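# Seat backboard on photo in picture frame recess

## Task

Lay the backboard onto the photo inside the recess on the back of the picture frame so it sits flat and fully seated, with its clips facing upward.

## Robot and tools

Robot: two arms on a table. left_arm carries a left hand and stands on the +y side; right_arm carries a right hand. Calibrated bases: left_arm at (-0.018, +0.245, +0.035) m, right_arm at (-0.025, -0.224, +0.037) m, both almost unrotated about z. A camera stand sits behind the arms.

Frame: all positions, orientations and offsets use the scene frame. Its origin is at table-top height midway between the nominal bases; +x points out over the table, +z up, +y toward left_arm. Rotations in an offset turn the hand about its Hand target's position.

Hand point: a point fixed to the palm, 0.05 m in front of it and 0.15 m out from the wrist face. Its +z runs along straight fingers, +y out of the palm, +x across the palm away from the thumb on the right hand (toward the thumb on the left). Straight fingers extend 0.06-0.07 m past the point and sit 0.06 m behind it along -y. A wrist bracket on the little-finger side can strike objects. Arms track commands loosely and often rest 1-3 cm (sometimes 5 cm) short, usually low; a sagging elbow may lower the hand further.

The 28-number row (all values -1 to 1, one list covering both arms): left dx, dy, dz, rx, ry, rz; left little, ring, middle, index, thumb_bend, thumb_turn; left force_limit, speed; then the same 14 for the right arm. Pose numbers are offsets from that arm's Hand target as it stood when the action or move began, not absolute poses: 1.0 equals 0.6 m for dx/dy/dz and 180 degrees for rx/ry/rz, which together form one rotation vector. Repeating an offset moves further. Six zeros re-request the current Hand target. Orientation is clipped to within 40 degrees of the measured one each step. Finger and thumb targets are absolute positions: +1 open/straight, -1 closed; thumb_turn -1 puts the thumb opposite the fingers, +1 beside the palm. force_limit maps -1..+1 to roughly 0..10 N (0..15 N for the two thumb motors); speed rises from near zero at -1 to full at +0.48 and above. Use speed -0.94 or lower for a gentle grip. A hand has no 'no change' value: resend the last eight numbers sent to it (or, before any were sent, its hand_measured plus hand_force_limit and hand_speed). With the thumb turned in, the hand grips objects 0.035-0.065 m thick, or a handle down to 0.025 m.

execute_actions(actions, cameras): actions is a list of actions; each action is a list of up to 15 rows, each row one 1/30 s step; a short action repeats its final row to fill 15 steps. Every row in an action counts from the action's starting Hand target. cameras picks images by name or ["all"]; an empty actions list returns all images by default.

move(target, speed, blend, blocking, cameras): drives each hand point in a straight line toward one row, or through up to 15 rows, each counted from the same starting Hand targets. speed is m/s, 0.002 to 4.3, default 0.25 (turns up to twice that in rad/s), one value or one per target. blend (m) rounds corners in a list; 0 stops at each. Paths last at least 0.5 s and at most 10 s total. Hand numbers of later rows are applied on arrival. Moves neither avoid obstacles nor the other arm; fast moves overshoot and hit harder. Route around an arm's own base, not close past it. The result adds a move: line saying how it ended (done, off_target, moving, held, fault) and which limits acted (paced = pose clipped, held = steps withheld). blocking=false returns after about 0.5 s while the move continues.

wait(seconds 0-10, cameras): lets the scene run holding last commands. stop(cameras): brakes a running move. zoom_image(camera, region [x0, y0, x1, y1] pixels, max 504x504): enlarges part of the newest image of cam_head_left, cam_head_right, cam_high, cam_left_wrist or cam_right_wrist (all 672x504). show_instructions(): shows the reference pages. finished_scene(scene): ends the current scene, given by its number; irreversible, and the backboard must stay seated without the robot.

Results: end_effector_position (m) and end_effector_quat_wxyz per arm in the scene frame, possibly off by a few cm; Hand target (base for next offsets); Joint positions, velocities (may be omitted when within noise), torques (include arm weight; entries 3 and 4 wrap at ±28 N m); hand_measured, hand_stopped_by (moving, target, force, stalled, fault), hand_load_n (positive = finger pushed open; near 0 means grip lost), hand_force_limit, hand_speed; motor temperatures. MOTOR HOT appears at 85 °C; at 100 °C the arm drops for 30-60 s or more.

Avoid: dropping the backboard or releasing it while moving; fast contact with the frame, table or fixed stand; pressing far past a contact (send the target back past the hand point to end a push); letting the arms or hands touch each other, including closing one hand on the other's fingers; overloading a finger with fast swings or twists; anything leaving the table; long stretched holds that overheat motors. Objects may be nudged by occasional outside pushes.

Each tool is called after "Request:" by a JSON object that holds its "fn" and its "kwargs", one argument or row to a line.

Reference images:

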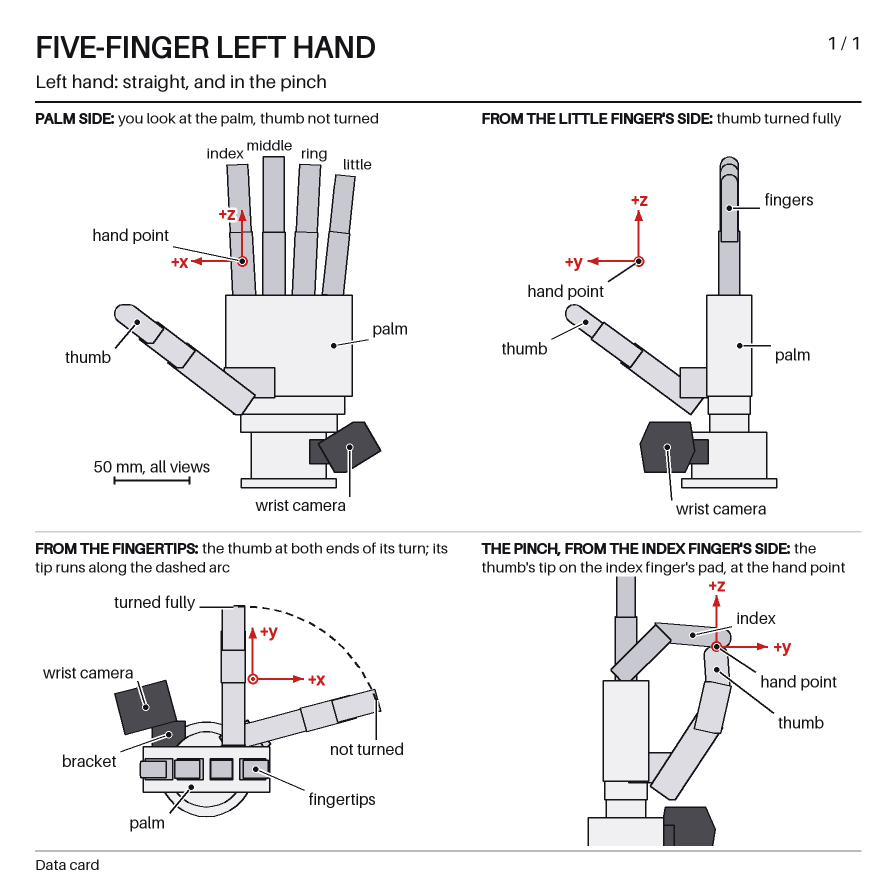

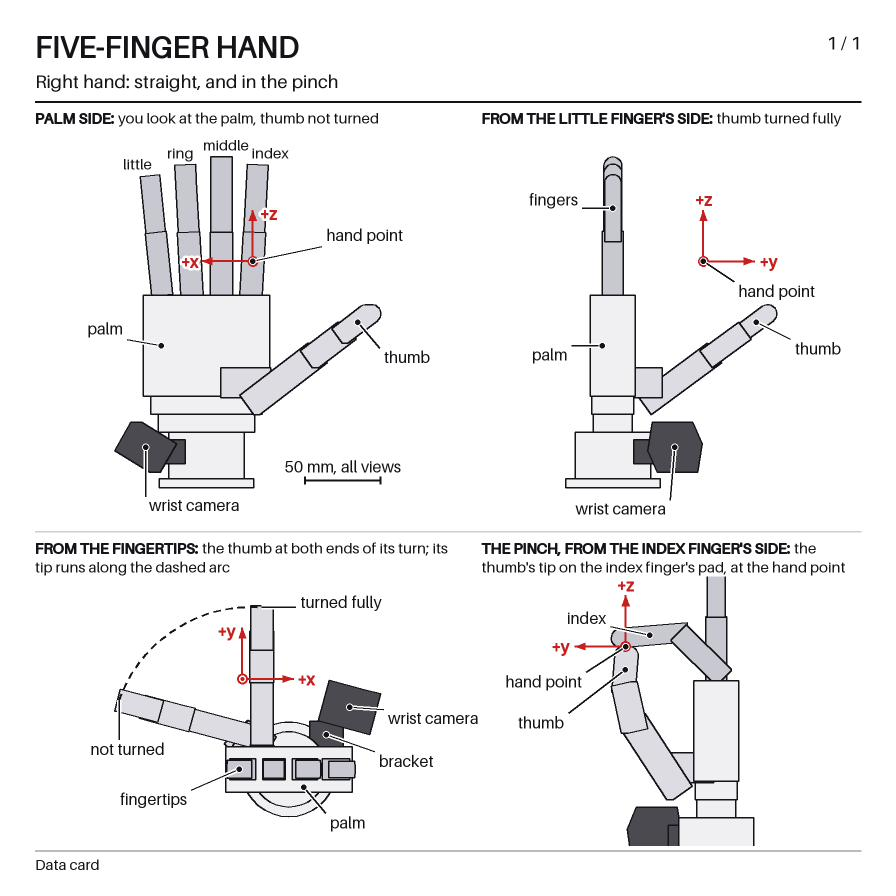

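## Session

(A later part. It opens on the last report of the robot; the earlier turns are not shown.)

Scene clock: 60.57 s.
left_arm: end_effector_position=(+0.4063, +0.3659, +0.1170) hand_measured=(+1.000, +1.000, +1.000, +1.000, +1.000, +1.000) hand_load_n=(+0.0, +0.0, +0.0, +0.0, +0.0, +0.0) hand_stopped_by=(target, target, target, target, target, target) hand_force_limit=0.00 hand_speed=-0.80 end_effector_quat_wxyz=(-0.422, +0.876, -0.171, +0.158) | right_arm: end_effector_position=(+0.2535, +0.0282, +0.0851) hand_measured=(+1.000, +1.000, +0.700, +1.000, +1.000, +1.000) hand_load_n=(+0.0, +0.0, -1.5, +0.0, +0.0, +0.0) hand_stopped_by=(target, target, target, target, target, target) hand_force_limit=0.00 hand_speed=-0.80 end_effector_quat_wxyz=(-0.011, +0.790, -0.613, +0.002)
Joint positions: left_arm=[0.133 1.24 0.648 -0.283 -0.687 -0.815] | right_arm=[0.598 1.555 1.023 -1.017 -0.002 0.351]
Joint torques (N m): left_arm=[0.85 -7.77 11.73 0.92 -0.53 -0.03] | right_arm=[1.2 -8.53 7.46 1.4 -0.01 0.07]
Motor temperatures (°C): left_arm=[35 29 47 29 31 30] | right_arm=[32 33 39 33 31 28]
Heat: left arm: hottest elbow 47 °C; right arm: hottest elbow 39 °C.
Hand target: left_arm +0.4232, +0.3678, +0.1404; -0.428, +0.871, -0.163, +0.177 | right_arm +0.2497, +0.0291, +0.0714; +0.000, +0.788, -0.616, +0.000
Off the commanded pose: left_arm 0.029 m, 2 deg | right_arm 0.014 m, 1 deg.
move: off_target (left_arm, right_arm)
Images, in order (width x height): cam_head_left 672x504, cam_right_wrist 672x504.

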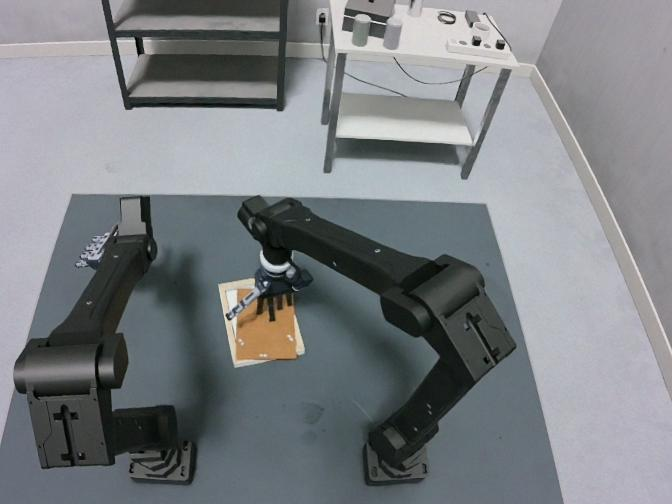

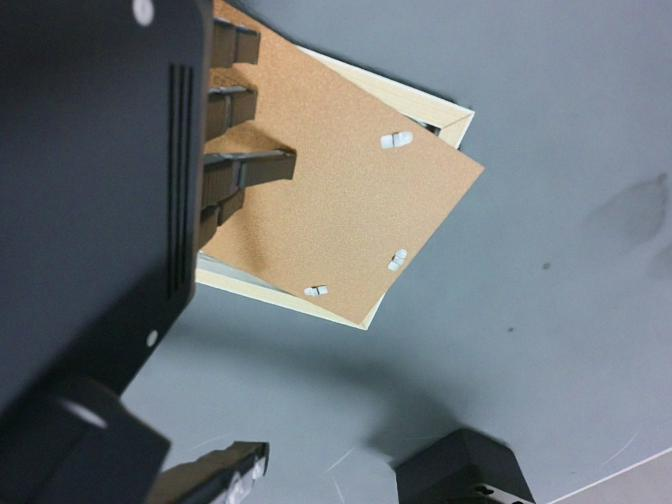

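Request:
{"fn": "move", "kwargs": {
  "target": [
    [0,0,0,0,0,0,1,1,1,1,1,1,0,-0.8,0,0,0.02,0,0,0,1,1,0.2,1,1,1,0,-0.8],
    [0,0,0,0,0,0,1,1,1,1,1,1,0,-0.8,0,0,-0.005,0,0,0,1,1,0.2,1,1,1,0,-0.8]
  ],
  "speed": 0.04,
  "cameras": ["cam_head_left","cam_right_wrist"]
}}

Request:
{"fn": "zoom_image", "kwargs": {
  "camera": "cam_head_left",
  "region": [210, 260, 310, 360]
}}

Request:
{"fn": "zoom_image", "kwargs": {
  "camera": "cam_right_wrist",
  "region": [180, 0, 430, 260]
}}

Scene clock: 65.40 s.
left_arm: end_effector_position=(+0.4063, +0.3659, +0.1170) hand_measured=(+1.000, +1.000, +1.000, +1.000, +1.000, +1.000) hand_load_n=(+0.0, +0.0, +0.0, +0.0, +0.0, +0.0) hand_stopped_by=(target, target, target, target, target, target) hand_force_limit=0.00 hand_speed=-0.80 end_effector_quat_wxyz=(-0.422, +0.876, -0.171, +0.158) | right_arm: end_effector_position=(+0.2549, +0.0291, +0.0836) hand_measured=(+1.000, +1.000, +0.200, +1.000, +1.000, +1.000) hand_load_n=(+0.0, -1.0, +0.0, +0.0, +0.0, +0.0) hand_stopped_by=(target, target, target, target, target, target) hand_force_limit=0.00 hand_speed=-0.80 end_effector_quat_wxyz=(-0.014, +0.790, -0.613, +0.003)
Joint positions: left_arm=[0.133 1.24 0.648 -0.283 -0.687 -0.815] | right_arm=[0.598 1.556 1.022 -1.008 -0.002 0.351]
Joint torques (N m): left_arm=[0.79 -7.77 11.75 0.94 -0.54 -0.04] | right_arm=[1.2 -8.41 7.28 1.43 -0.02 0.07]
Heat: left arm: hottest elbow 47 °C; right arm: hottest elbow 39 °C.
Hand target: left_arm +0.4232, +0.3678, +0.1404; -0.428, +0.871, -0.163, +0.177 | right_arm +0.2498, +0.0292, +0.0684; +0.000, +0.788, -0.616, +0.000
Off the commanded pose: left_arm 0.029 m, 2 deg | right_arm 0.016 m, 2 deg.
move: off_target (left_arm, right_arm)
Images, in order (width x height): cam_head_left 672x504, cam_right_wrist 672x504.

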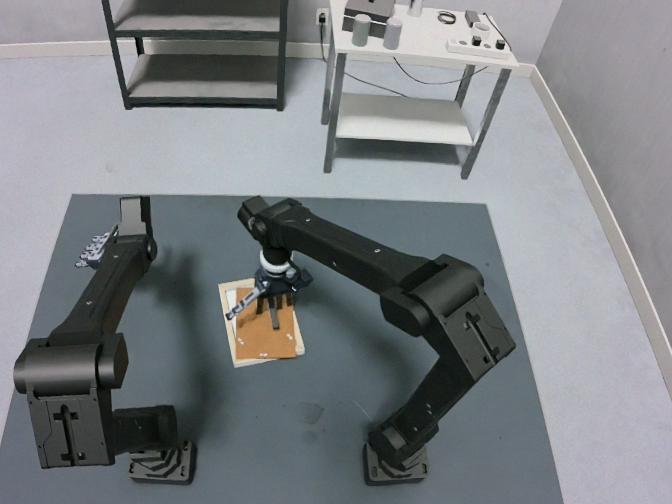

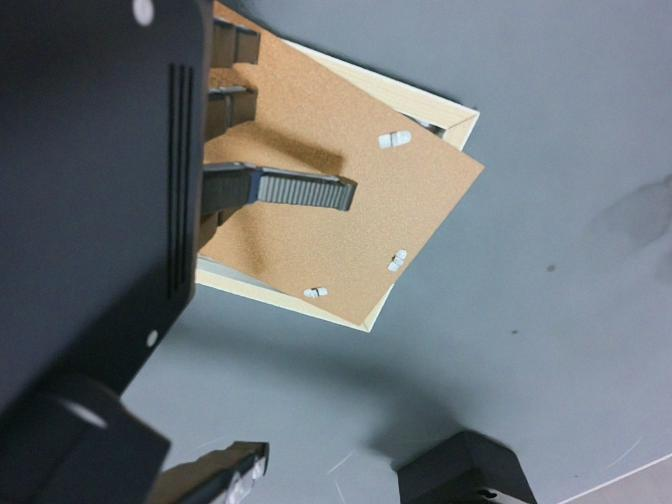

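Scaled by 5.040.

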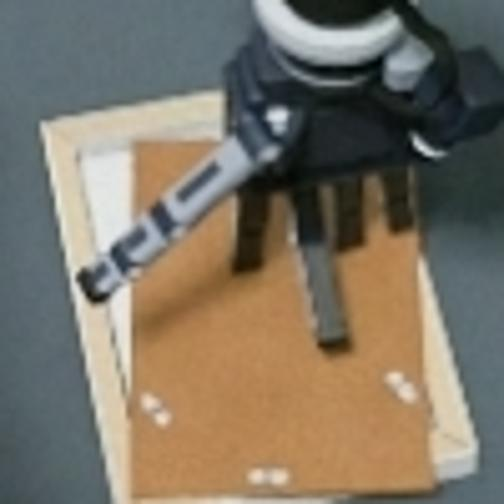

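Scaled by 1.938.

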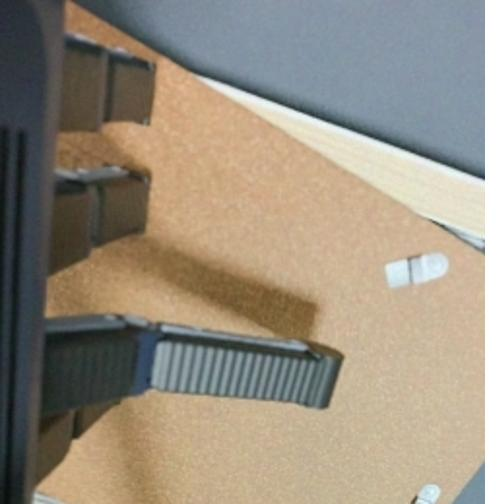

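Request:
{"fn": "move", "kwargs": {
  "target": [
    [0,0,0,0,0,0,1,1,1,1,1,1,0,-0.8,0,0,-0.01,0,0,0,1,1,0.2,1,1,1,0,-0.8],
    [0,0,0,0,0,0,1,1,1,1,1,1,0,-0.8,0.019,0.006,-0.01,0,0,0.038,1,1,0.2,1,1,1,0,-0.8]
  ],
  "speed": 0.03,
  "cameras": ["cam_head_left","cam_right_wrist"]
}}

Request:
{"fn": "zoom_image", "kwargs": {
  "camera": "cam_head_left",
  "region": [210, 260, 310, 360]
}}

Scene clock: 76.07 s.
left_arm: end_effector_position=(+0.4063, +0.3659, +0.1170) hand_measured=(+1.000, +1.000, +1.000, +1.000, +1.000, +1.000) hand_load_n=(+0.0, +0.0, +0.0, +0.0, +0.0, +0.0) hand_stopped_by=(target, target, target, target, target, target) hand_force_limit=0.00 hand_speed=-0.80 end_effector_quat_wxyz=(-0.422, +0.876, -0.171, +0.158) | right_arm: end_effector_position=(+0.2622, +0.0292, +0.0812) hand_measured=(+1.000, +1.000, +0.200, +1.000, +1.000, +1.000) hand_load_n=(+0.0, -1.5, +0.0, +0.0, +0.0, +0.0) hand_stopped_by=(target, target, target, target, target, target) hand_force_limit=0.00 hand_speed=-0.80 end_effector_quat_wxyz=(-0.019, +0.815, -0.580, +0.006)
Joint positions: left_arm=[0.133 1.24 0.648 -0.283 -0.687 -0.815] | right_arm=[0.598 1.575 1.039 -0.995 -0.002 0.269]
Joint torques (N m): left_arm=[0.85 -7.77 11.74 0.92 -0.53 -0.04] | right_arm=[1.61 -6.12 9.42 1.16 -0.06 -0.28]
Heat: left arm: hottest elbow 49 °C; right arm: hottest elbow 38 °C.
Hand target: left_arm +0.4232, +0.3678, +0.1404; -0.428, +0.871, -0.163, +0.177 | right_arm +0.2612, +0.0329, +0.0624; +0.000, +0.823, -0.568, +0.000
Off the commanded pose: left_arm 0.029 m, 2 deg | right_arm 0.019 m, 3 deg.
move: off_target (left_arm, right_arm)
Images, in order (width x height): cam_head_left 672x504, cam_right_wrist 672x504.

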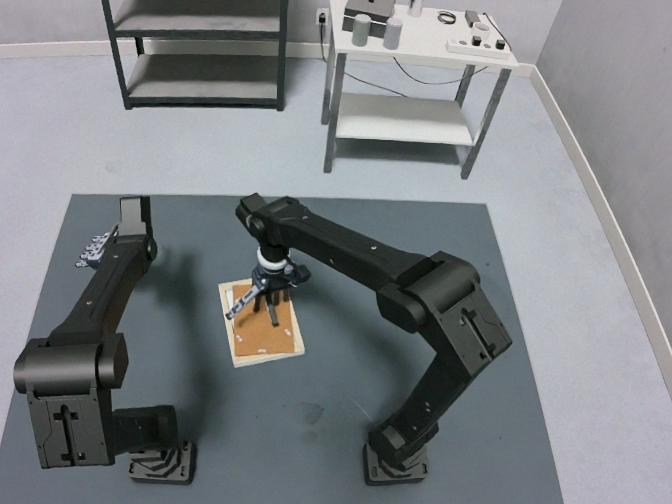

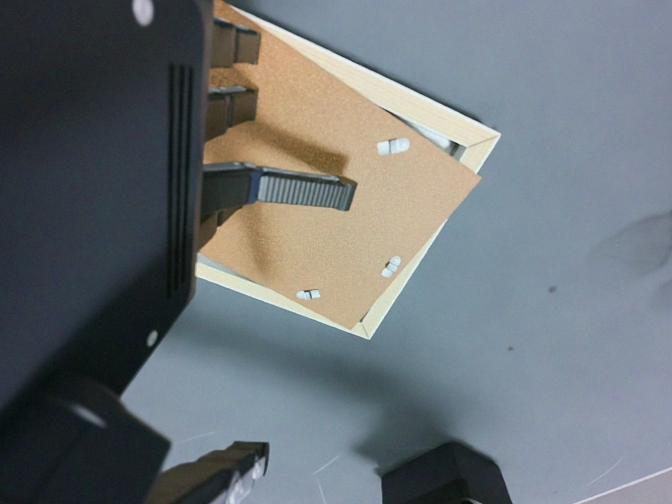

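Scaled by 5.040.

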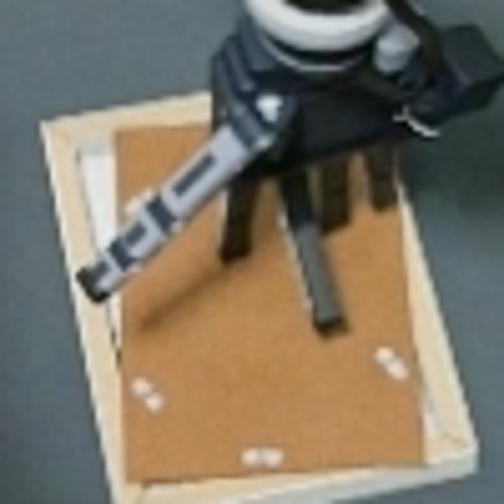

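Request:
{"fn": "move", "kwargs": {
  "target": [0,0,0,0,0,0,1,1,1,1,1,1,0,-0.8,0.017,0.010,0,0,0,0.038,1,1,0.2,1,1,1,0,-0.8],
  "speed": 0.03,
  "cameras": ["cam_head_left","cam_right_wrist"]
}}

Request:
{"fn": "zoom_image", "kwargs": {
  "camera": "cam_head_left",
  "region": [210, 265, 315, 370]
}}

Request:
{"fn": "zoom_image", "kwargs": {
  "camera": "cam_right_wrist",
  "region": [180, 0, 530, 360]
}}

Scene clock: 83.97 s.
left_arm: end_effector_position=(+0.4063, +0.3659, +0.1170) hand_measured=(+1.000, +1.000, +1.000, +1.000, +1.000, +1.000) hand_load_n=(+0.0, +0.0, +0.0, +0.0, +0.0, +0.0) hand_stopped_by=(target, target, target, target, target, target) hand_force_limit=0.00 hand_speed=-0.80 end_effector_quat_wxyz=(-0.422, +0.876, -0.171, +0.158) | right_arm: end_effector_position=(+0.2753, +0.0348, +0.0804) hand_measured=(+1.000, +1.000, +0.200, +1.000, +1.000, +1.000) hand_load_n=(+0.5, -2.0, +0.0, +0.0, +0.0, +0.0) hand_stopped_by=(target, target, target, target, target, target) hand_force_limit=0.00 hand_speed=-0.80 end_effector_quat_wxyz=(-0.022, +0.847, -0.532, +0.010)
Joint positions: left_arm=[0.133 1.24 0.648 -0.283 -0.687 -0.815] | right_arm=[0.606 1.614 1.087 -0.995 0.001 0.162]
Joint torques (N m): left_arm=[0.79 -7.71 11.74 0.91 -0.53 -0.03] | right_arm=[2.08 -7 9.66 0.7 -0.13 -0.31]
Heat: left arm: hottest elbow 50 °C; right arm: hottest elbow 39 °C.
Hand target: left_arm +0.4232, +0.3678, +0.1404; -0.428, +0.871, -0.163, +0.177 | right_arm +0.2714, +0.0387, +0.0624; +0.000, +0.856, -0.517, +0.000
Off the commanded pose: left_arm 0.029 m, 2 deg | right_arm 0.019 m, 3 deg.
move: off_target (left_arm, right_arm)
Images, in order (width x height): cam_head_left 672x504, cam_right_wrist 672x504.

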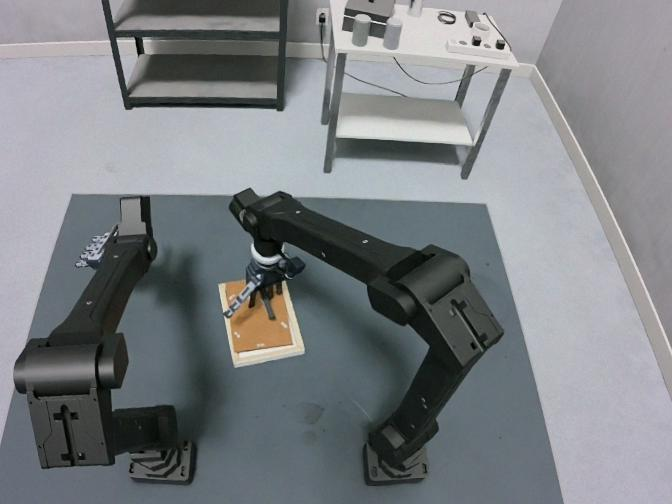

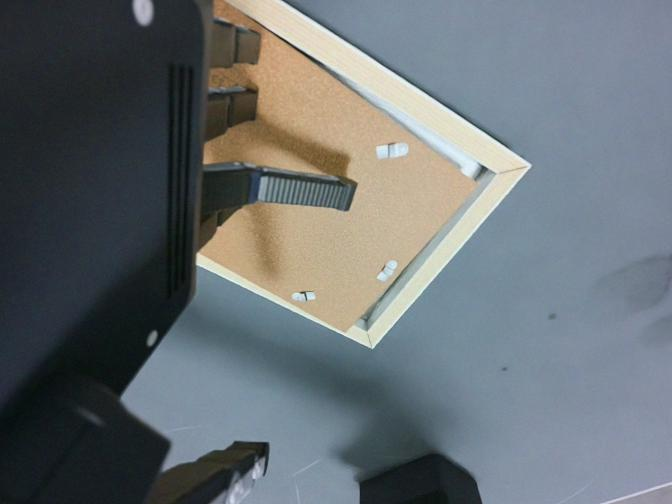

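Scaled by 4.800.

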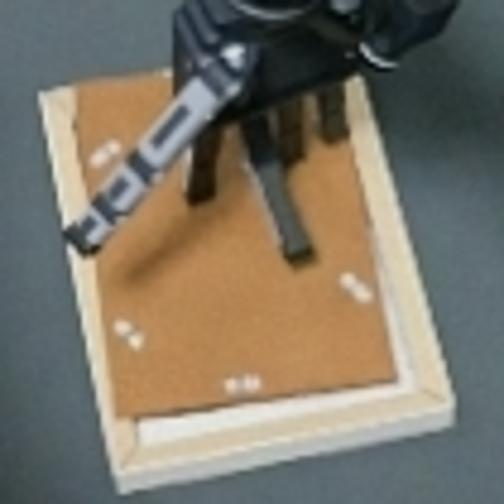

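Scaled by 1.400.

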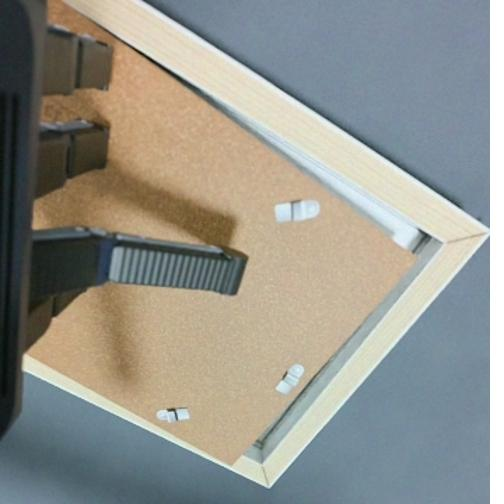

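Request:
{"fn": "move", "kwargs": {
  "target": [0,0,0,0,0,0,1,1,1,1,1,1,0,-0.8,-0.018,-0.019,0,0,0,0.019,1,1,0.2,1,1,1,0,-0.8],
  "speed": 0.03,
  "cameras": ["cam_head_left","cam_right_wrist"]
}}

Request:
{"fn": "zoom_image", "kwargs": {
  "camera": "cam_head_left",
  "region": [210, 265, 315, 370]
}}

Request:
{"fn": "zoom_image", "kwargs": {
  "camera": "cam_right_wrist",
  "region": [180, 0, 530, 360]
}}

Scene clock: 89.97 s.
left_arm: end_effector_position=(+0.4063, +0.3659, +0.1170) hand_measured=(+1.000, +1.000, +1.000, +1.000, +1.000, +1.000) hand_load_n=(+0.0, +0.0, +0.0, +0.0, +0.0, +0.0) hand_stopped_by=(target, target, target, target, target, target) hand_force_limit=0.00 hand_speed=-0.80 end_effector_quat_wxyz=(-0.422, +0.876, -0.171, +0.158) | right_arm: end_effector_position=(+0.2752, +0.0310, +0.0805) hand_measured=(+1.000, +1.000, +0.200, +1.000, +1.000, +1.000) hand_load_n=(+0.0, -3.0, +0.0, +0.0, +0.0, +0.0) hand_stopped_by=(target, target, target, target, target, target) hand_force_limit=0.00 hand_speed=-0.80 end_effector_quat_wxyz=(-0.022, +0.862, -0.507, +0.010)
Joint positions: left_arm=[0.133 1.24 0.648 -0.283 -0.687 -0.815] | right_arm=[0.606 1.614 1.087 -0.995 0.001 0.105]
Joint torques (N m): left_arm=[0.79 -7.77 11.71 0.91 -0.53 -0.03] | right_arm=[2.02 -9.41 6.37 0.98 -0.13 -0.32]
Heat: left arm: hottest elbow 50 °C; right arm: hottest elbow 39 °C.
Hand target: left_arm +0.4232, +0.3678, +0.1404; -0.428, +0.871, -0.163, +0.177 | right_arm +0.2605, +0.0273, +0.0624; +0.000, +0.871, -0.492, +0.000
Off the commanded pose: left_arm 0.029 m, 2 deg | right_arm 0.024 m, 3 deg.
move: off_target (left_arm, right_arm)
Images, in order (width x height): cam_head_left 672x504, cam_right_wrist 672x504.

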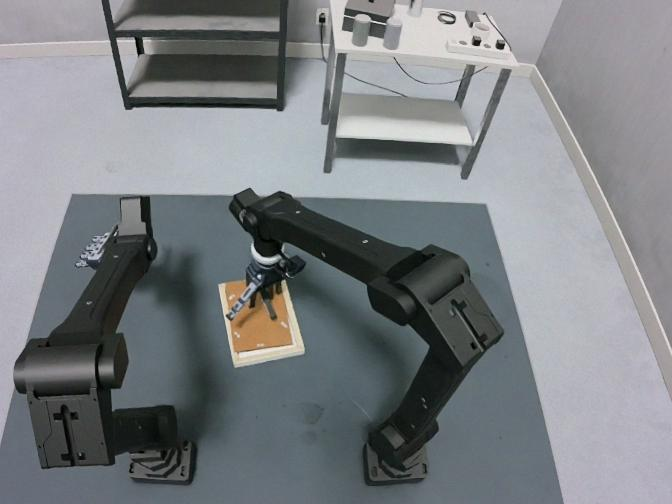

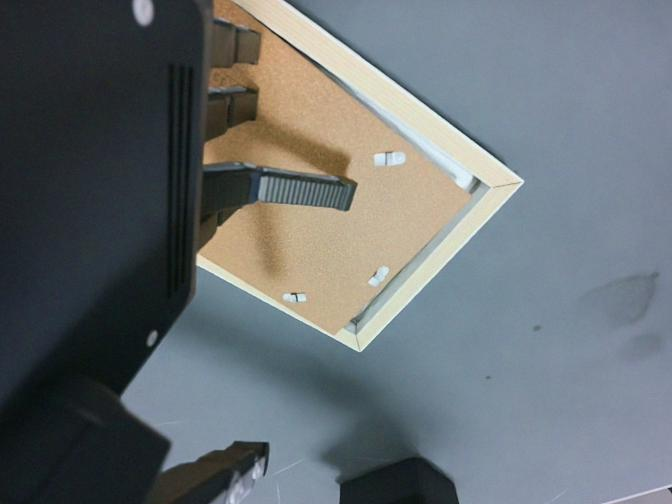

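Scaled by 4.800.

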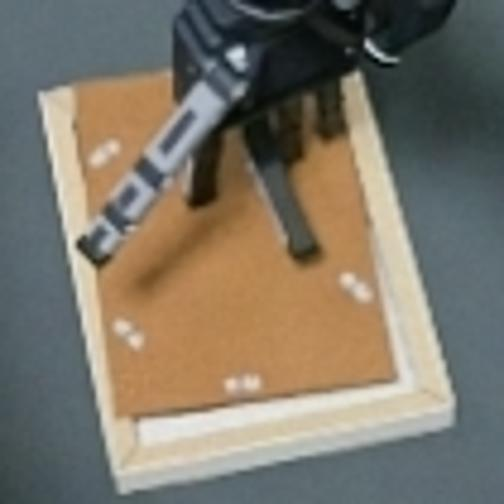

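Scaled by 1.400.

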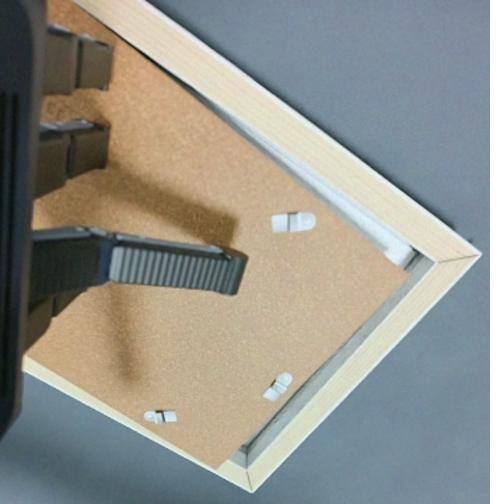

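Request:
{"fn": "move", "kwargs": {
  "target": [0,0,0,0,0,0,1,1,1,1,1,1,0,-0.8,-0.012,-0.008,0,0,0,0,1,1,0.2,1,1,1,0,-0.8],
  "speed": 0.03,
  "cameras": ["cam_head_left","cam_right_wrist"]
}}

Request:
{"fn": "zoom_image", "kwargs": {
  "camera": "cam_head_left",
  "region": [210, 265, 315, 370]
}}

Request:
{"fn": "zoom_image", "kwargs": {
  "camera": "cam_right_wrist",
  "region": [180, 0, 530, 360]
}}

Scene clock: 92.83 s.
left_arm: end_effector_position=(+0.4063, +0.3659, +0.1170) hand_measured=(+1.000, +1.000, +1.000, +1.000, +1.000, +1.000) hand_load_n=(+0.0, +0.0, +0.0, +0.0, +0.0, +0.0) hand_stopped_by=(target, target, target, target, target, target) hand_force_limit=0.00 hand_speed=-0.80 end_effector_quat_wxyz=(-0.422, +0.876, -0.171, +0.158) | right_arm: end_effector_position=(+0.2709, +0.0283, +0.0799) hand_measured=(+1.000, +1.000, +0.200, +1.000, +1.000, +1.000) hand_load_n=(+0.0, +0.0, +0.0, +0.0, +0.0, +0.0) hand_stopped_by=(target, target, target, target, target, target) hand_force_limit=0.00 hand_speed=-0.80 end_effector_quat_wxyz=(-0.024, +0.863, -0.505, +0.011)
Joint positions: left_arm=[0.133 1.24 0.648 -0.283 -0.687 -0.815] | right_arm=[0.607 1.6 1.068 -0.986 0.001 0.101]
Joint torques (N m): left_arm=[0.85 -7.71 11.74 0.94 -0.54 -0.03] | right_arm=[1.96 -9.7 5.82 0.81 -0.13 -0.28]
Heat: left arm: hottest elbow 50 °C; right arm: hottest elbow 39 °C.
Hand target: left_arm +0.4232, +0.3678, +0.1404; -0.428, +0.871, -0.163, +0.177 | right_arm +0.2533, +0.0225, +0.0624; +0.000, +0.871, -0.492, +0.000
Off the commanded pose: left_arm 0.029 m, 2 deg | right_arm 0.025 m, 4 deg.
move: off_target (left_arm, right_arm)
Images, in order (width x height): cam_head_left 672x504, cam_right_wrist 672x504.

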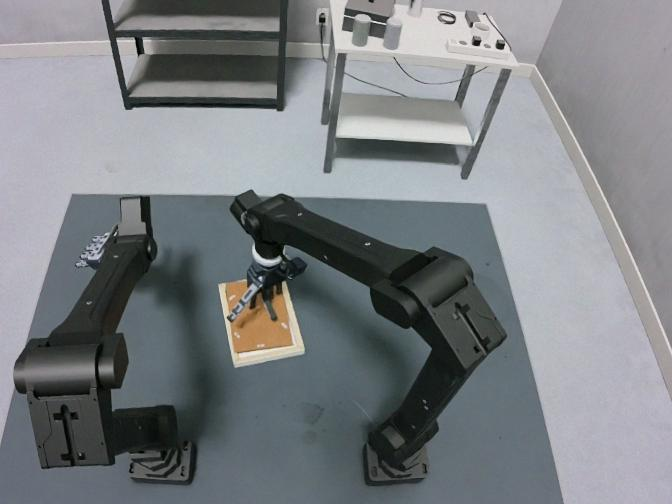

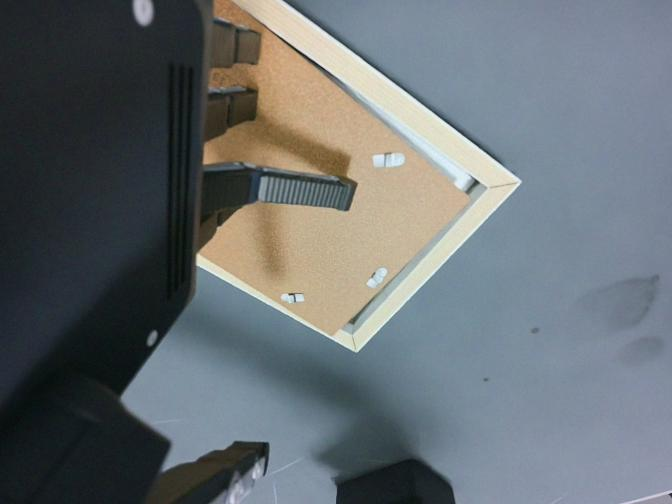

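Scaled by 4.800.

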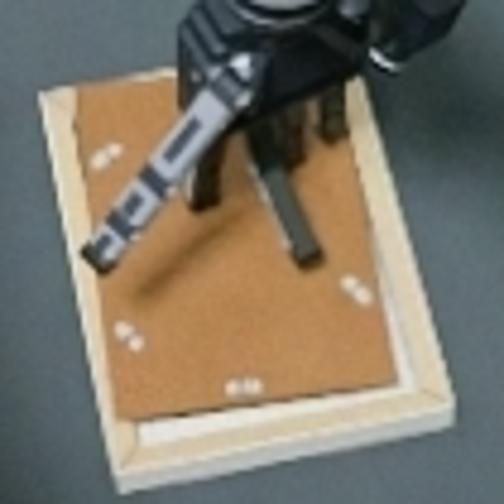

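Scaled by 1.400.

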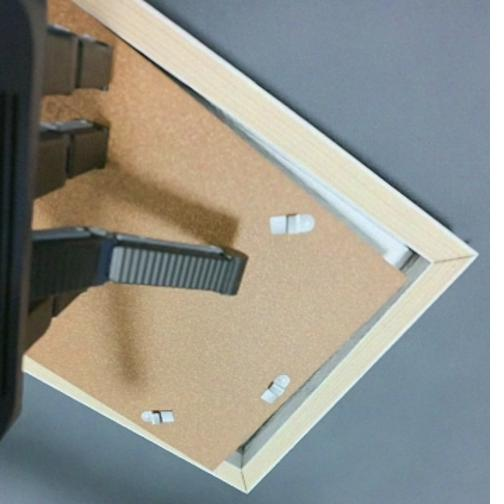

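Request:
{"fn": "move", "kwargs": {
  "target": [
    [0,0,0,0,0,0,1,1,1,1,1,1,0,-0.8,0,0,-0.013,0,0,0,1,1,0.2,1,1,1,0,-0.8],
    [0,0,0,0,0,0,1,1,1,1,1,1,0,-0.8,-0.012,-0.008,-0.013,0,0,0,1,1,0.2,1,1,1,0,-0.8]
  ],
  "speed": 0.03,
  "cameras": ["cam_head_left","cam_right_wrist"]
}}

Request:
{"fn": "zoom_image", "kwargs": {
  "camera": "cam_head_left",
  "region": [210, 265, 315, 370]
}}

Request:
{"fn": "zoom_image", "kwargs": {
  "camera": "cam_right_wrist",
  "region": [180, 0, 530, 360]
}}

Scene clock: 96.17 s.
left_arm: end_effector_position=(+0.4063, +0.3659, +0.1170) hand_measured=(+1.000, +1.000, +1.000, +1.000, +1.000, +1.000) hand_load_n=(+0.0, +0.0, +0.0, +0.0, +0.0, +0.0) hand_stopped_by=(target, target, target, target, target, target) hand_force_limit=0.00 hand_speed=-0.80 end_effector_quat_wxyz=(-0.422, +0.876, -0.171, +0.158) | right_arm: end_effector_position=(+0.2685, +0.0267, +0.0778) hand_measured=(+1.000, +1.000, +0.200, +1.000, +1.000, +1.000) hand_load_n=(+0.0, +0.5, +0.0, +0.0, +0.0, +0.0) hand_stopped_by=(target, target, target, target, target, target) hand_force_limit=0.00 hand_speed=-0.80 end_effector_quat_wxyz=(-0.033, +0.863, -0.504, +0.016)
Joint positions: left_arm=[0.133 1.24 0.648 -0.283 -0.687 -0.815] | right_arm=[0.607 1.582 1.042 -0.957 0.001 0.1]
Joint torques (N m): left_arm=[0.85 -7.77 11.74 0.92 -0.54 -0.04] | right_arm=[1.96 -8.64 5.15 0.75 -0.12 -0.27]
Heat: left arm: hottest elbow 51 °C; right arm: hottest elbow 39 °C.
Hand target: left_arm +0.4232, +0.3678, +0.1404; -0.428, +0.871, -0.163, +0.177 | right_arm +0.2462, +0.0178, +0.0545; +0.000, +0.871, -0.492, +0.000
Off the commanded pose: left_arm 0.029 m, 2 deg | right_arm 0.033 m, 5 deg.
move: off_target (left_arm, right_arm)
Images, in order (width x height): cam_head_left 672x504, cam_right_wrist 672x504.

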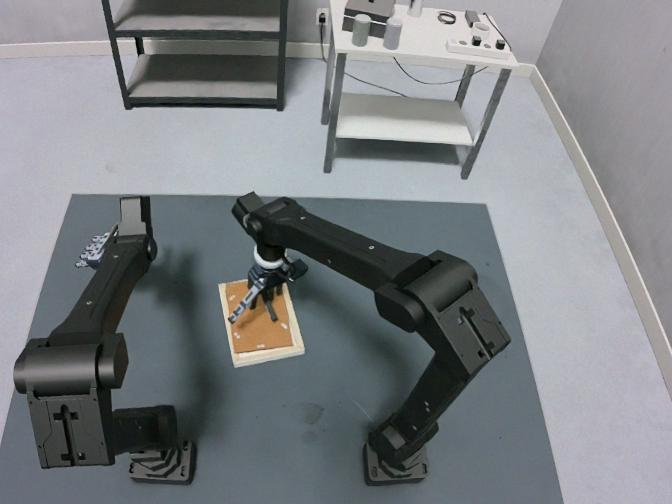

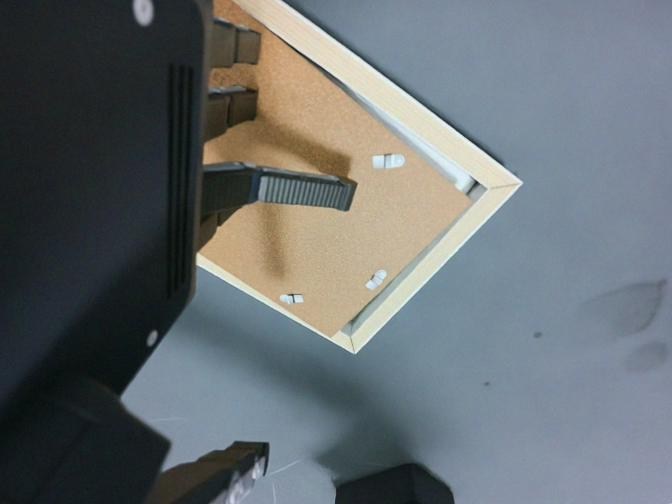

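Scaled by 4.800.

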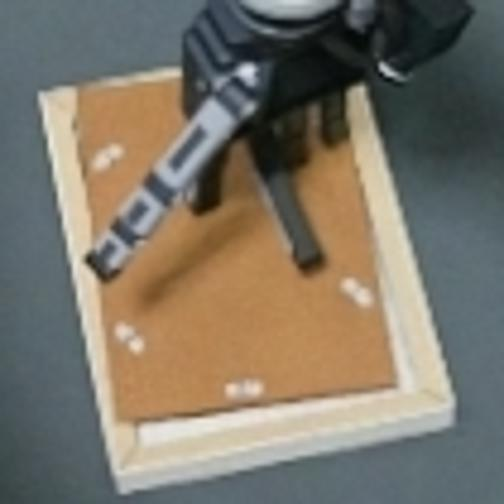

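Scaled by 1.400.

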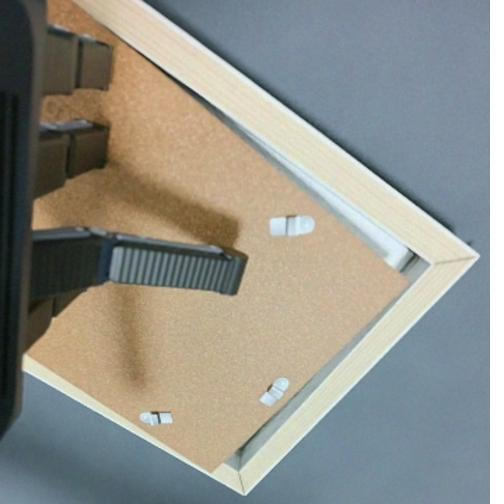

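Request:
{"fn": "move", "kwargs": {
  "target": [
    [0,0,0,0,0,0,1,1,1,1,1,1,0,-0.8,0.037,0.015,0.01,0,0,0,1,1,0.2,1,1,1,0,-0.8],
    [0,0,0,0,0,0,1,1,1,1,1,1,0,-0.8,0.037,0.015,0.01,0,0,0,0.85,0.85,0.2,0.8,1,1,0.3,-0.8]
  ],
  "speed": 0.03,
  "cameras": ["cam_head_left","cam_right_wrist"]
}}

Request:
{"fn": "zoom_image", "kwargs": {
  "camera": "cam_head_left",
  "region": [210, 265, 315, 370]
}}

Request:
{"fn": "zoom_image", "kwargs": {
  "camera": "cam_right_wrist",
  "region": [180, 0, 530, 360]
}}

Scene clock: 104.63 s.
left_arm: end_effector_position=(+0.4063, +0.3659, +0.1170) hand_measured=(+1.000, +1.000, +1.000, +1.000, +1.000, +1.000) hand_load_n=(+0.0, +0.0, +0.0, +0.0, +0.0, +0.0) hand_stopped_by=(target, target, target, target, target, target) hand_force_limit=0.00 hand_speed=-0.80 end_effector_quat_wxyz=(-0.422, +0.876, -0.171, +0.158) | right_arm: end_effector_position=(+0.2743, +0.0299, +0.0793) hand_measured=(+0.850, +0.850, +0.200, +0.800, +1.000, +1.000) hand_load_n=(+0.0, +0.5, +0.0, +0.0, +0.0, +0.0) hand_stopped_by=(target, target, target, target, target, target) hand_force_limit=0.30 hand_speed=-0.80 end_effector_quat_wxyz=(-0.027, +0.866, -0.499, +0.013)
Joint positions: left_arm=[0.133 1.24 0.648 -0.283 -0.687 -0.815] | right_arm=[0.607 1.606 1.076 -0.981 0.001 0.089]
Joint torques (N m): left_arm=[0.79 -7.77 11.73 0.92 -0.54 -0.03] | right_arm=[0.85 -7.24 8.69 0.53 -0.16 -0.27]
Heat: left arm: hottest elbow 51 °C; right arm: hottest elbow 38 °C.
Hand target: left_arm +0.4232, +0.3678, +0.1404; -0.428, +0.871, -0.163, +0.177 | right_arm +0.2684, +0.0268, +0.0606; +0.000, +0.871, -0.492, +0.000
Off the commanded pose: left_arm 0.029 m, 2 deg | right_arm 0.020 m, 4 deg.
move: off_target (left_arm, right_arm); target 2's new numbers were sent with right_arm's hand 0.019 m and 3 deg from that target
Images, in order (width x height): cam_head_left 672x504, cam_right_wrist 672x504.

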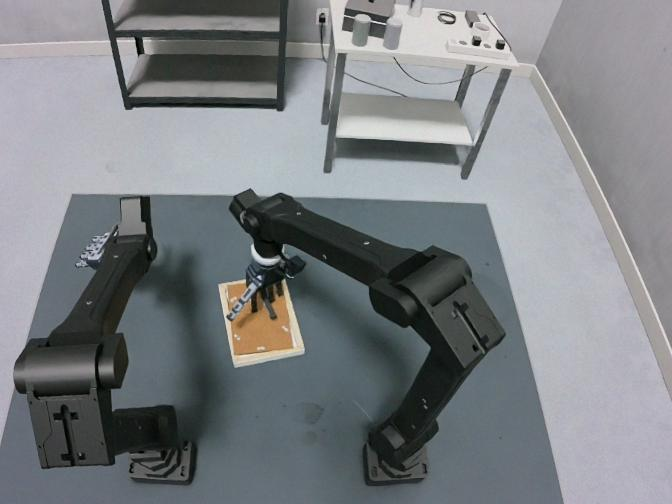

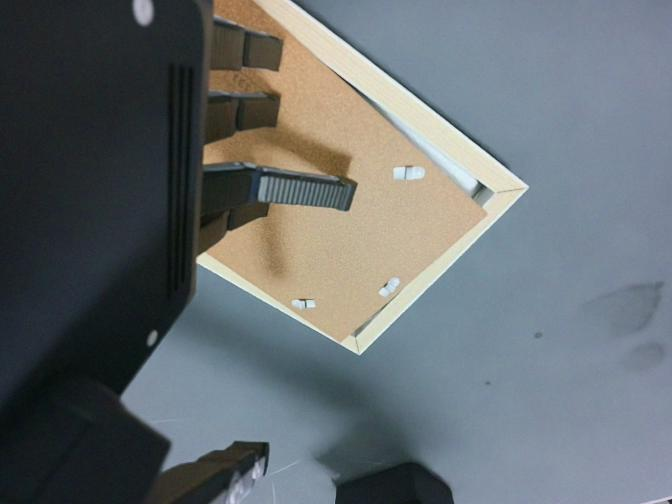

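Scaled by 4.800.

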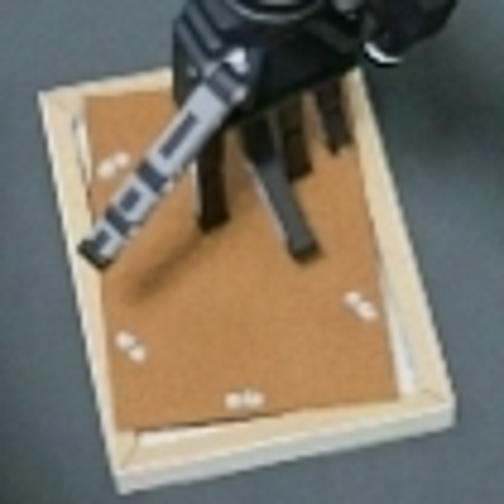

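Scaled by 1.400.

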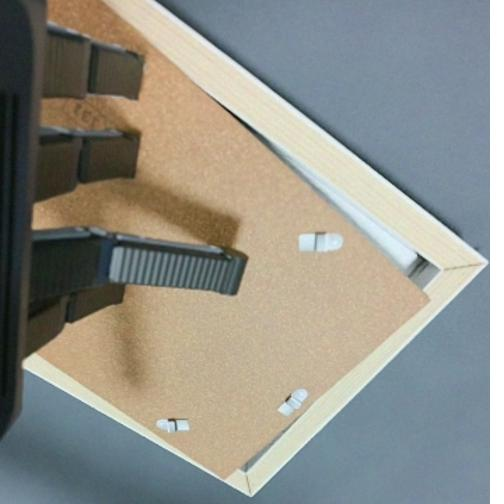

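Request:
{"fn": "move", "kwargs": {
  "target": [0,0,0,0,0,0,1,1,1,1,1,1,0,-0.8,0,0,0,0,0,0,0.9,0.9,0.2,0.71,1,1,0.3,-0.8],
  "speed": 0.03,
  "cameras": ["cam_head_left","cam_right_wrist"]
}}

Request:
{"fn": "zoom_image", "kwargs": {
  "camera": "cam_head_left",
  "region": [210, 265, 315, 370]
}}

Request:
{"fn": "zoom_image", "kwargs": {
  "camera": "cam_right_wrist",
  "region": [180, 0, 530, 360]
}}

Scene clock: 110.33 s.
left_arm: end_effector_position=(+0.4063, +0.3659, +0.1170) hand_measured=(+1.000, +1.000, +1.000, +1.000, +1.000, +1.000) hand_load_n=(+0.0, +0.0, +0.0, +0.0, +0.0, +0.0) hand_stopped_by=(target, target, target, target, target, target) hand_force_limit=0.00 hand_speed=-0.80 end_effector_quat_wxyz=(-0.422, +0.876, -0.171, +0.158) | right_arm: end_effector_position=(+0.2733, +0.0292, +0.0795) hand_measured=(+0.900, +0.900, +0.200, +0.710, +1.000, +1.000) hand_load_n=(+0.0, -2.5, +0.0, +0.0, +0.0, +0.0) hand_stopped_by=(target, target, target, target, target, target) hand_force_limit=0.30 hand_speed=-0.80 end_effector_quat_wxyz=(-0.025, +0.866, -0.499, +0.012)
Joint positions: left_arm=[0.133 1.24 0.648 -0.283 -0.687 -0.815] | right_arm=[0.607 1.606 1.076 -0.985 0.001 0.089]
Joint torques (N m): left_arm=[0.85 -7.77 11.73 0.92 -0.53 -0.03] | right_arm=[0.91 -7.3 8.66 0.68 -0.15 -0.27]
Motor temperatures (°C): left_arm=[35 30 52 29 31 30] | right_arm=[32 33 39 33 30 28]
Heat: left arm: hottest elbow 52 °C; right arm: hottest elbow 39 °C.
Hand target: left_arm +0.4232, +0.3678, +0.1404; -0.428, +0.871, -0.163, +0.177 | right_arm +0.2683, +0.0268, +0.0606; +0.000, +0.871, -0.492, +0.000
Off the commanded pose: left_arm 0.029 m, 2 deg | right_arm 0.020 m, 3 deg.
move: off_target (left_arm, right_arm)
Images, in order (width x height): cam_head_left 672x504, cam_right_wrist 672x504.

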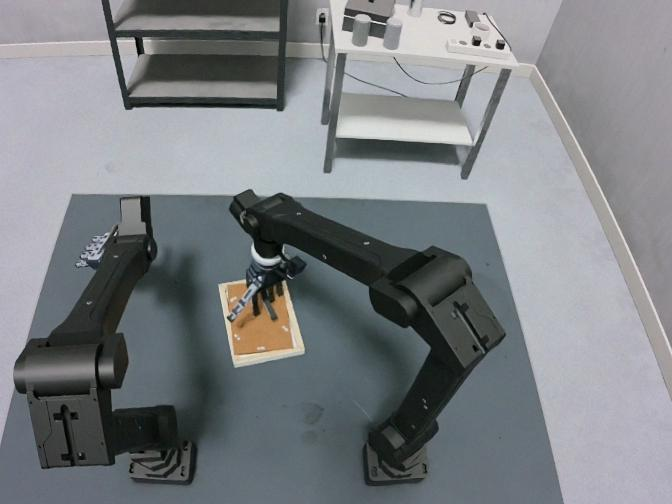

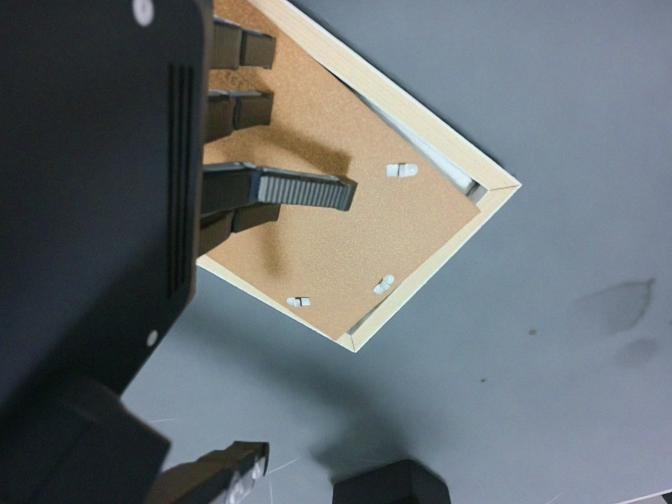

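Scaled by 4.800.

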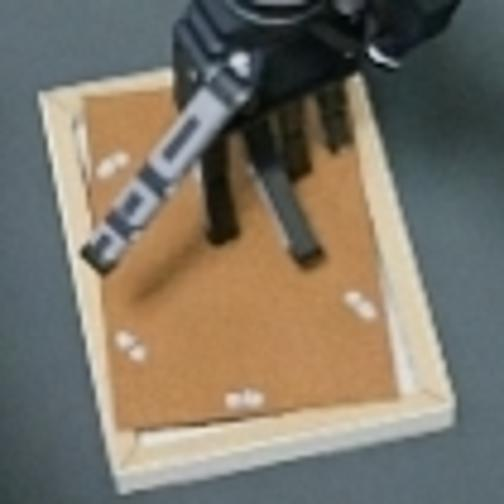

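Scaled by 1.400.

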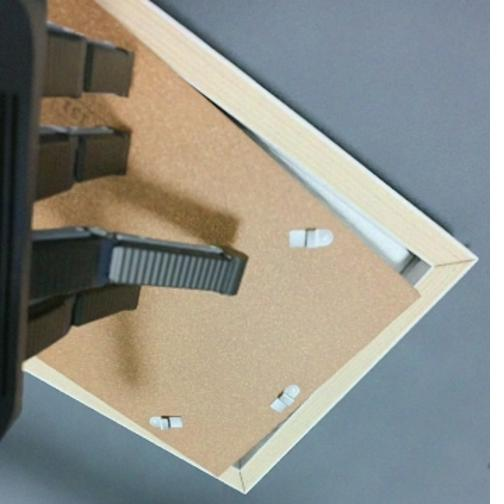

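Request:
{"fn": "move", "kwargs": {
  "target": [
    [0,0,0,0,0,0,1,1,1,1,1,1,0,-0.8,0,0,-0.005,0,0,0,0.9,0.9,0.2,0.9,1,1,0.3,-0.8],
    [0,0,0,0,0,0,1,1,1,1,1,1,0,-0.8,0.002,-0.015,-0.005,0,0,0.036,0.9,0.9,0.2,0.9,1,1,0.3,-0.8]
  ],
  "speed": 0.03,
  "cameras": ["cam_head_left","cam_right_wrist"]
}}

Request:
{"fn": "zoom_image", "kwargs": {
  "camera": "cam_head_left",
  "region": [210, 265, 315, 370]
}}

Request:
{"fn": "zoom_image", "kwargs": {
  "camera": "cam_right_wrist",
  "region": [180, 0, 530, 360]
}}

Scene clock: 121.03 s.
left_arm: end_effector_position=(+0.4063, +0.3659, +0.1170) hand_measured=(+1.000, +1.000, +1.000, +1.000, +1.000, +1.000) hand_load_n=(+0.0, +0.0, +0.0, +0.0, +0.0, +0.0) hand_stopped_by=(target, target, target, target, target, target) hand_force_limit=0.00 hand_speed=-0.80 end_effector_quat_wxyz=(-0.422, +0.876, -0.171, +0.158) | right_arm: end_effector_position=(+0.2739, +0.0225, +0.0794) hand_measured=(+0.900, +0.900, +0.200, +0.900, +1.000, +1.000) hand_load_n=(+0.0, -4.0, +0.0, +3.0, +0.0, +0.0) hand_stopped_by=(target, target, target, target, target, target) hand_force_limit=0.30 hand_speed=-0.80 end_effector_quat_wxyz=(-0.024, +0.891, -0.453, +0.012)
Joint positions: left_arm=[0.133 1.24 0.648 -0.283 -0.687 -0.815] | right_arm=[0.607 1.606 1.076 -0.985 -0.001 -0.017]
Joint torques (N m): left_arm=[0.85 -7.88 11.73 0.92 -0.53 -0.03] | right_arm=[0.62 -7.12 8.17 0.99 -0.11 -0.38]
Heat: left arm: hottest elbow 52 °C; right arm: hottest elbow 39 °C.
Hand target: left_arm +0.4232, +0.3678, +0.1404; -0.428, +0.871, -0.163, +0.177 | right_arm +0.2695, +0.0178, +0.0576; +0.000, +0.897, -0.442, +0.000
Off the commanded pose: left_arm 0.029 m, 2 deg | right_arm 0.023 m, 3 deg.
move: off_target (left_arm, right_arm)
Images, in order (width x height): cam_head_left 672x504, cam_right_wrist 672x504.

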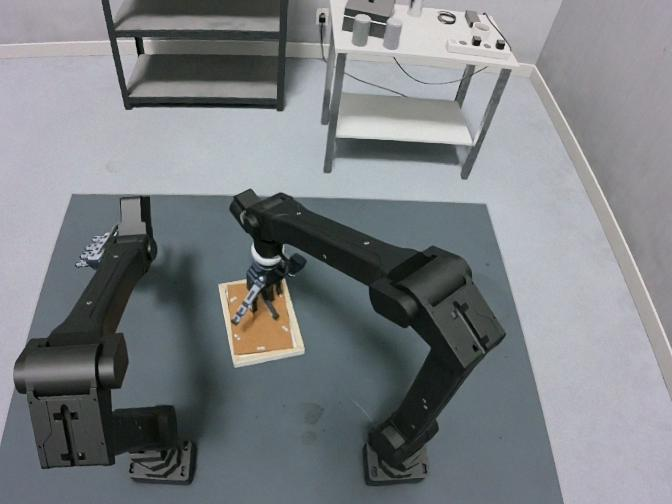

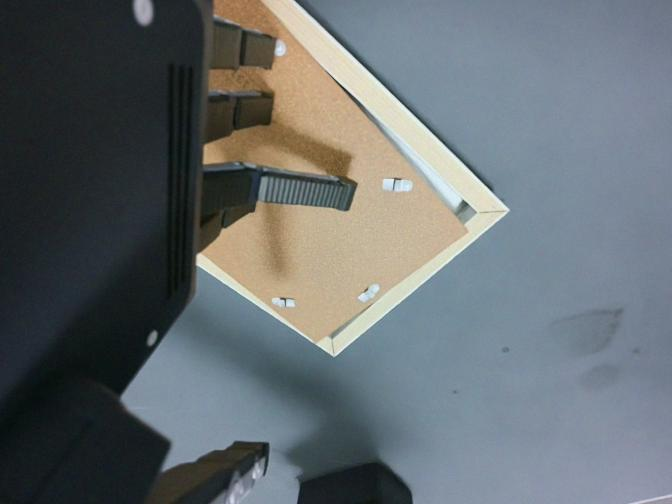

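Scaled by 4.800.

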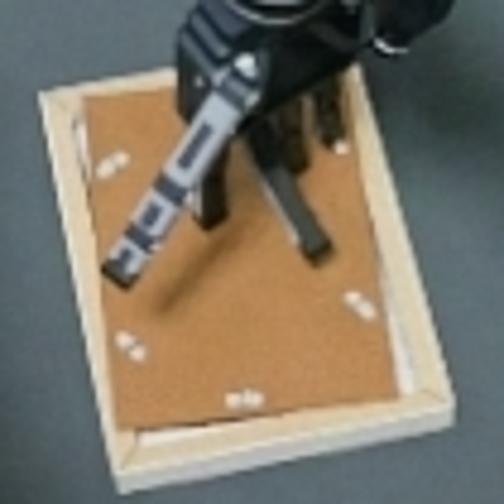

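Scaled by 1.400.

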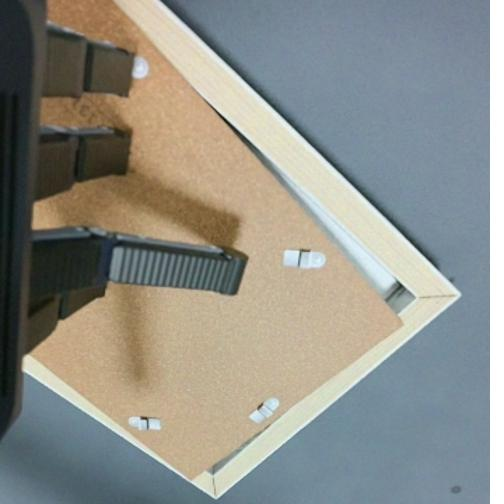

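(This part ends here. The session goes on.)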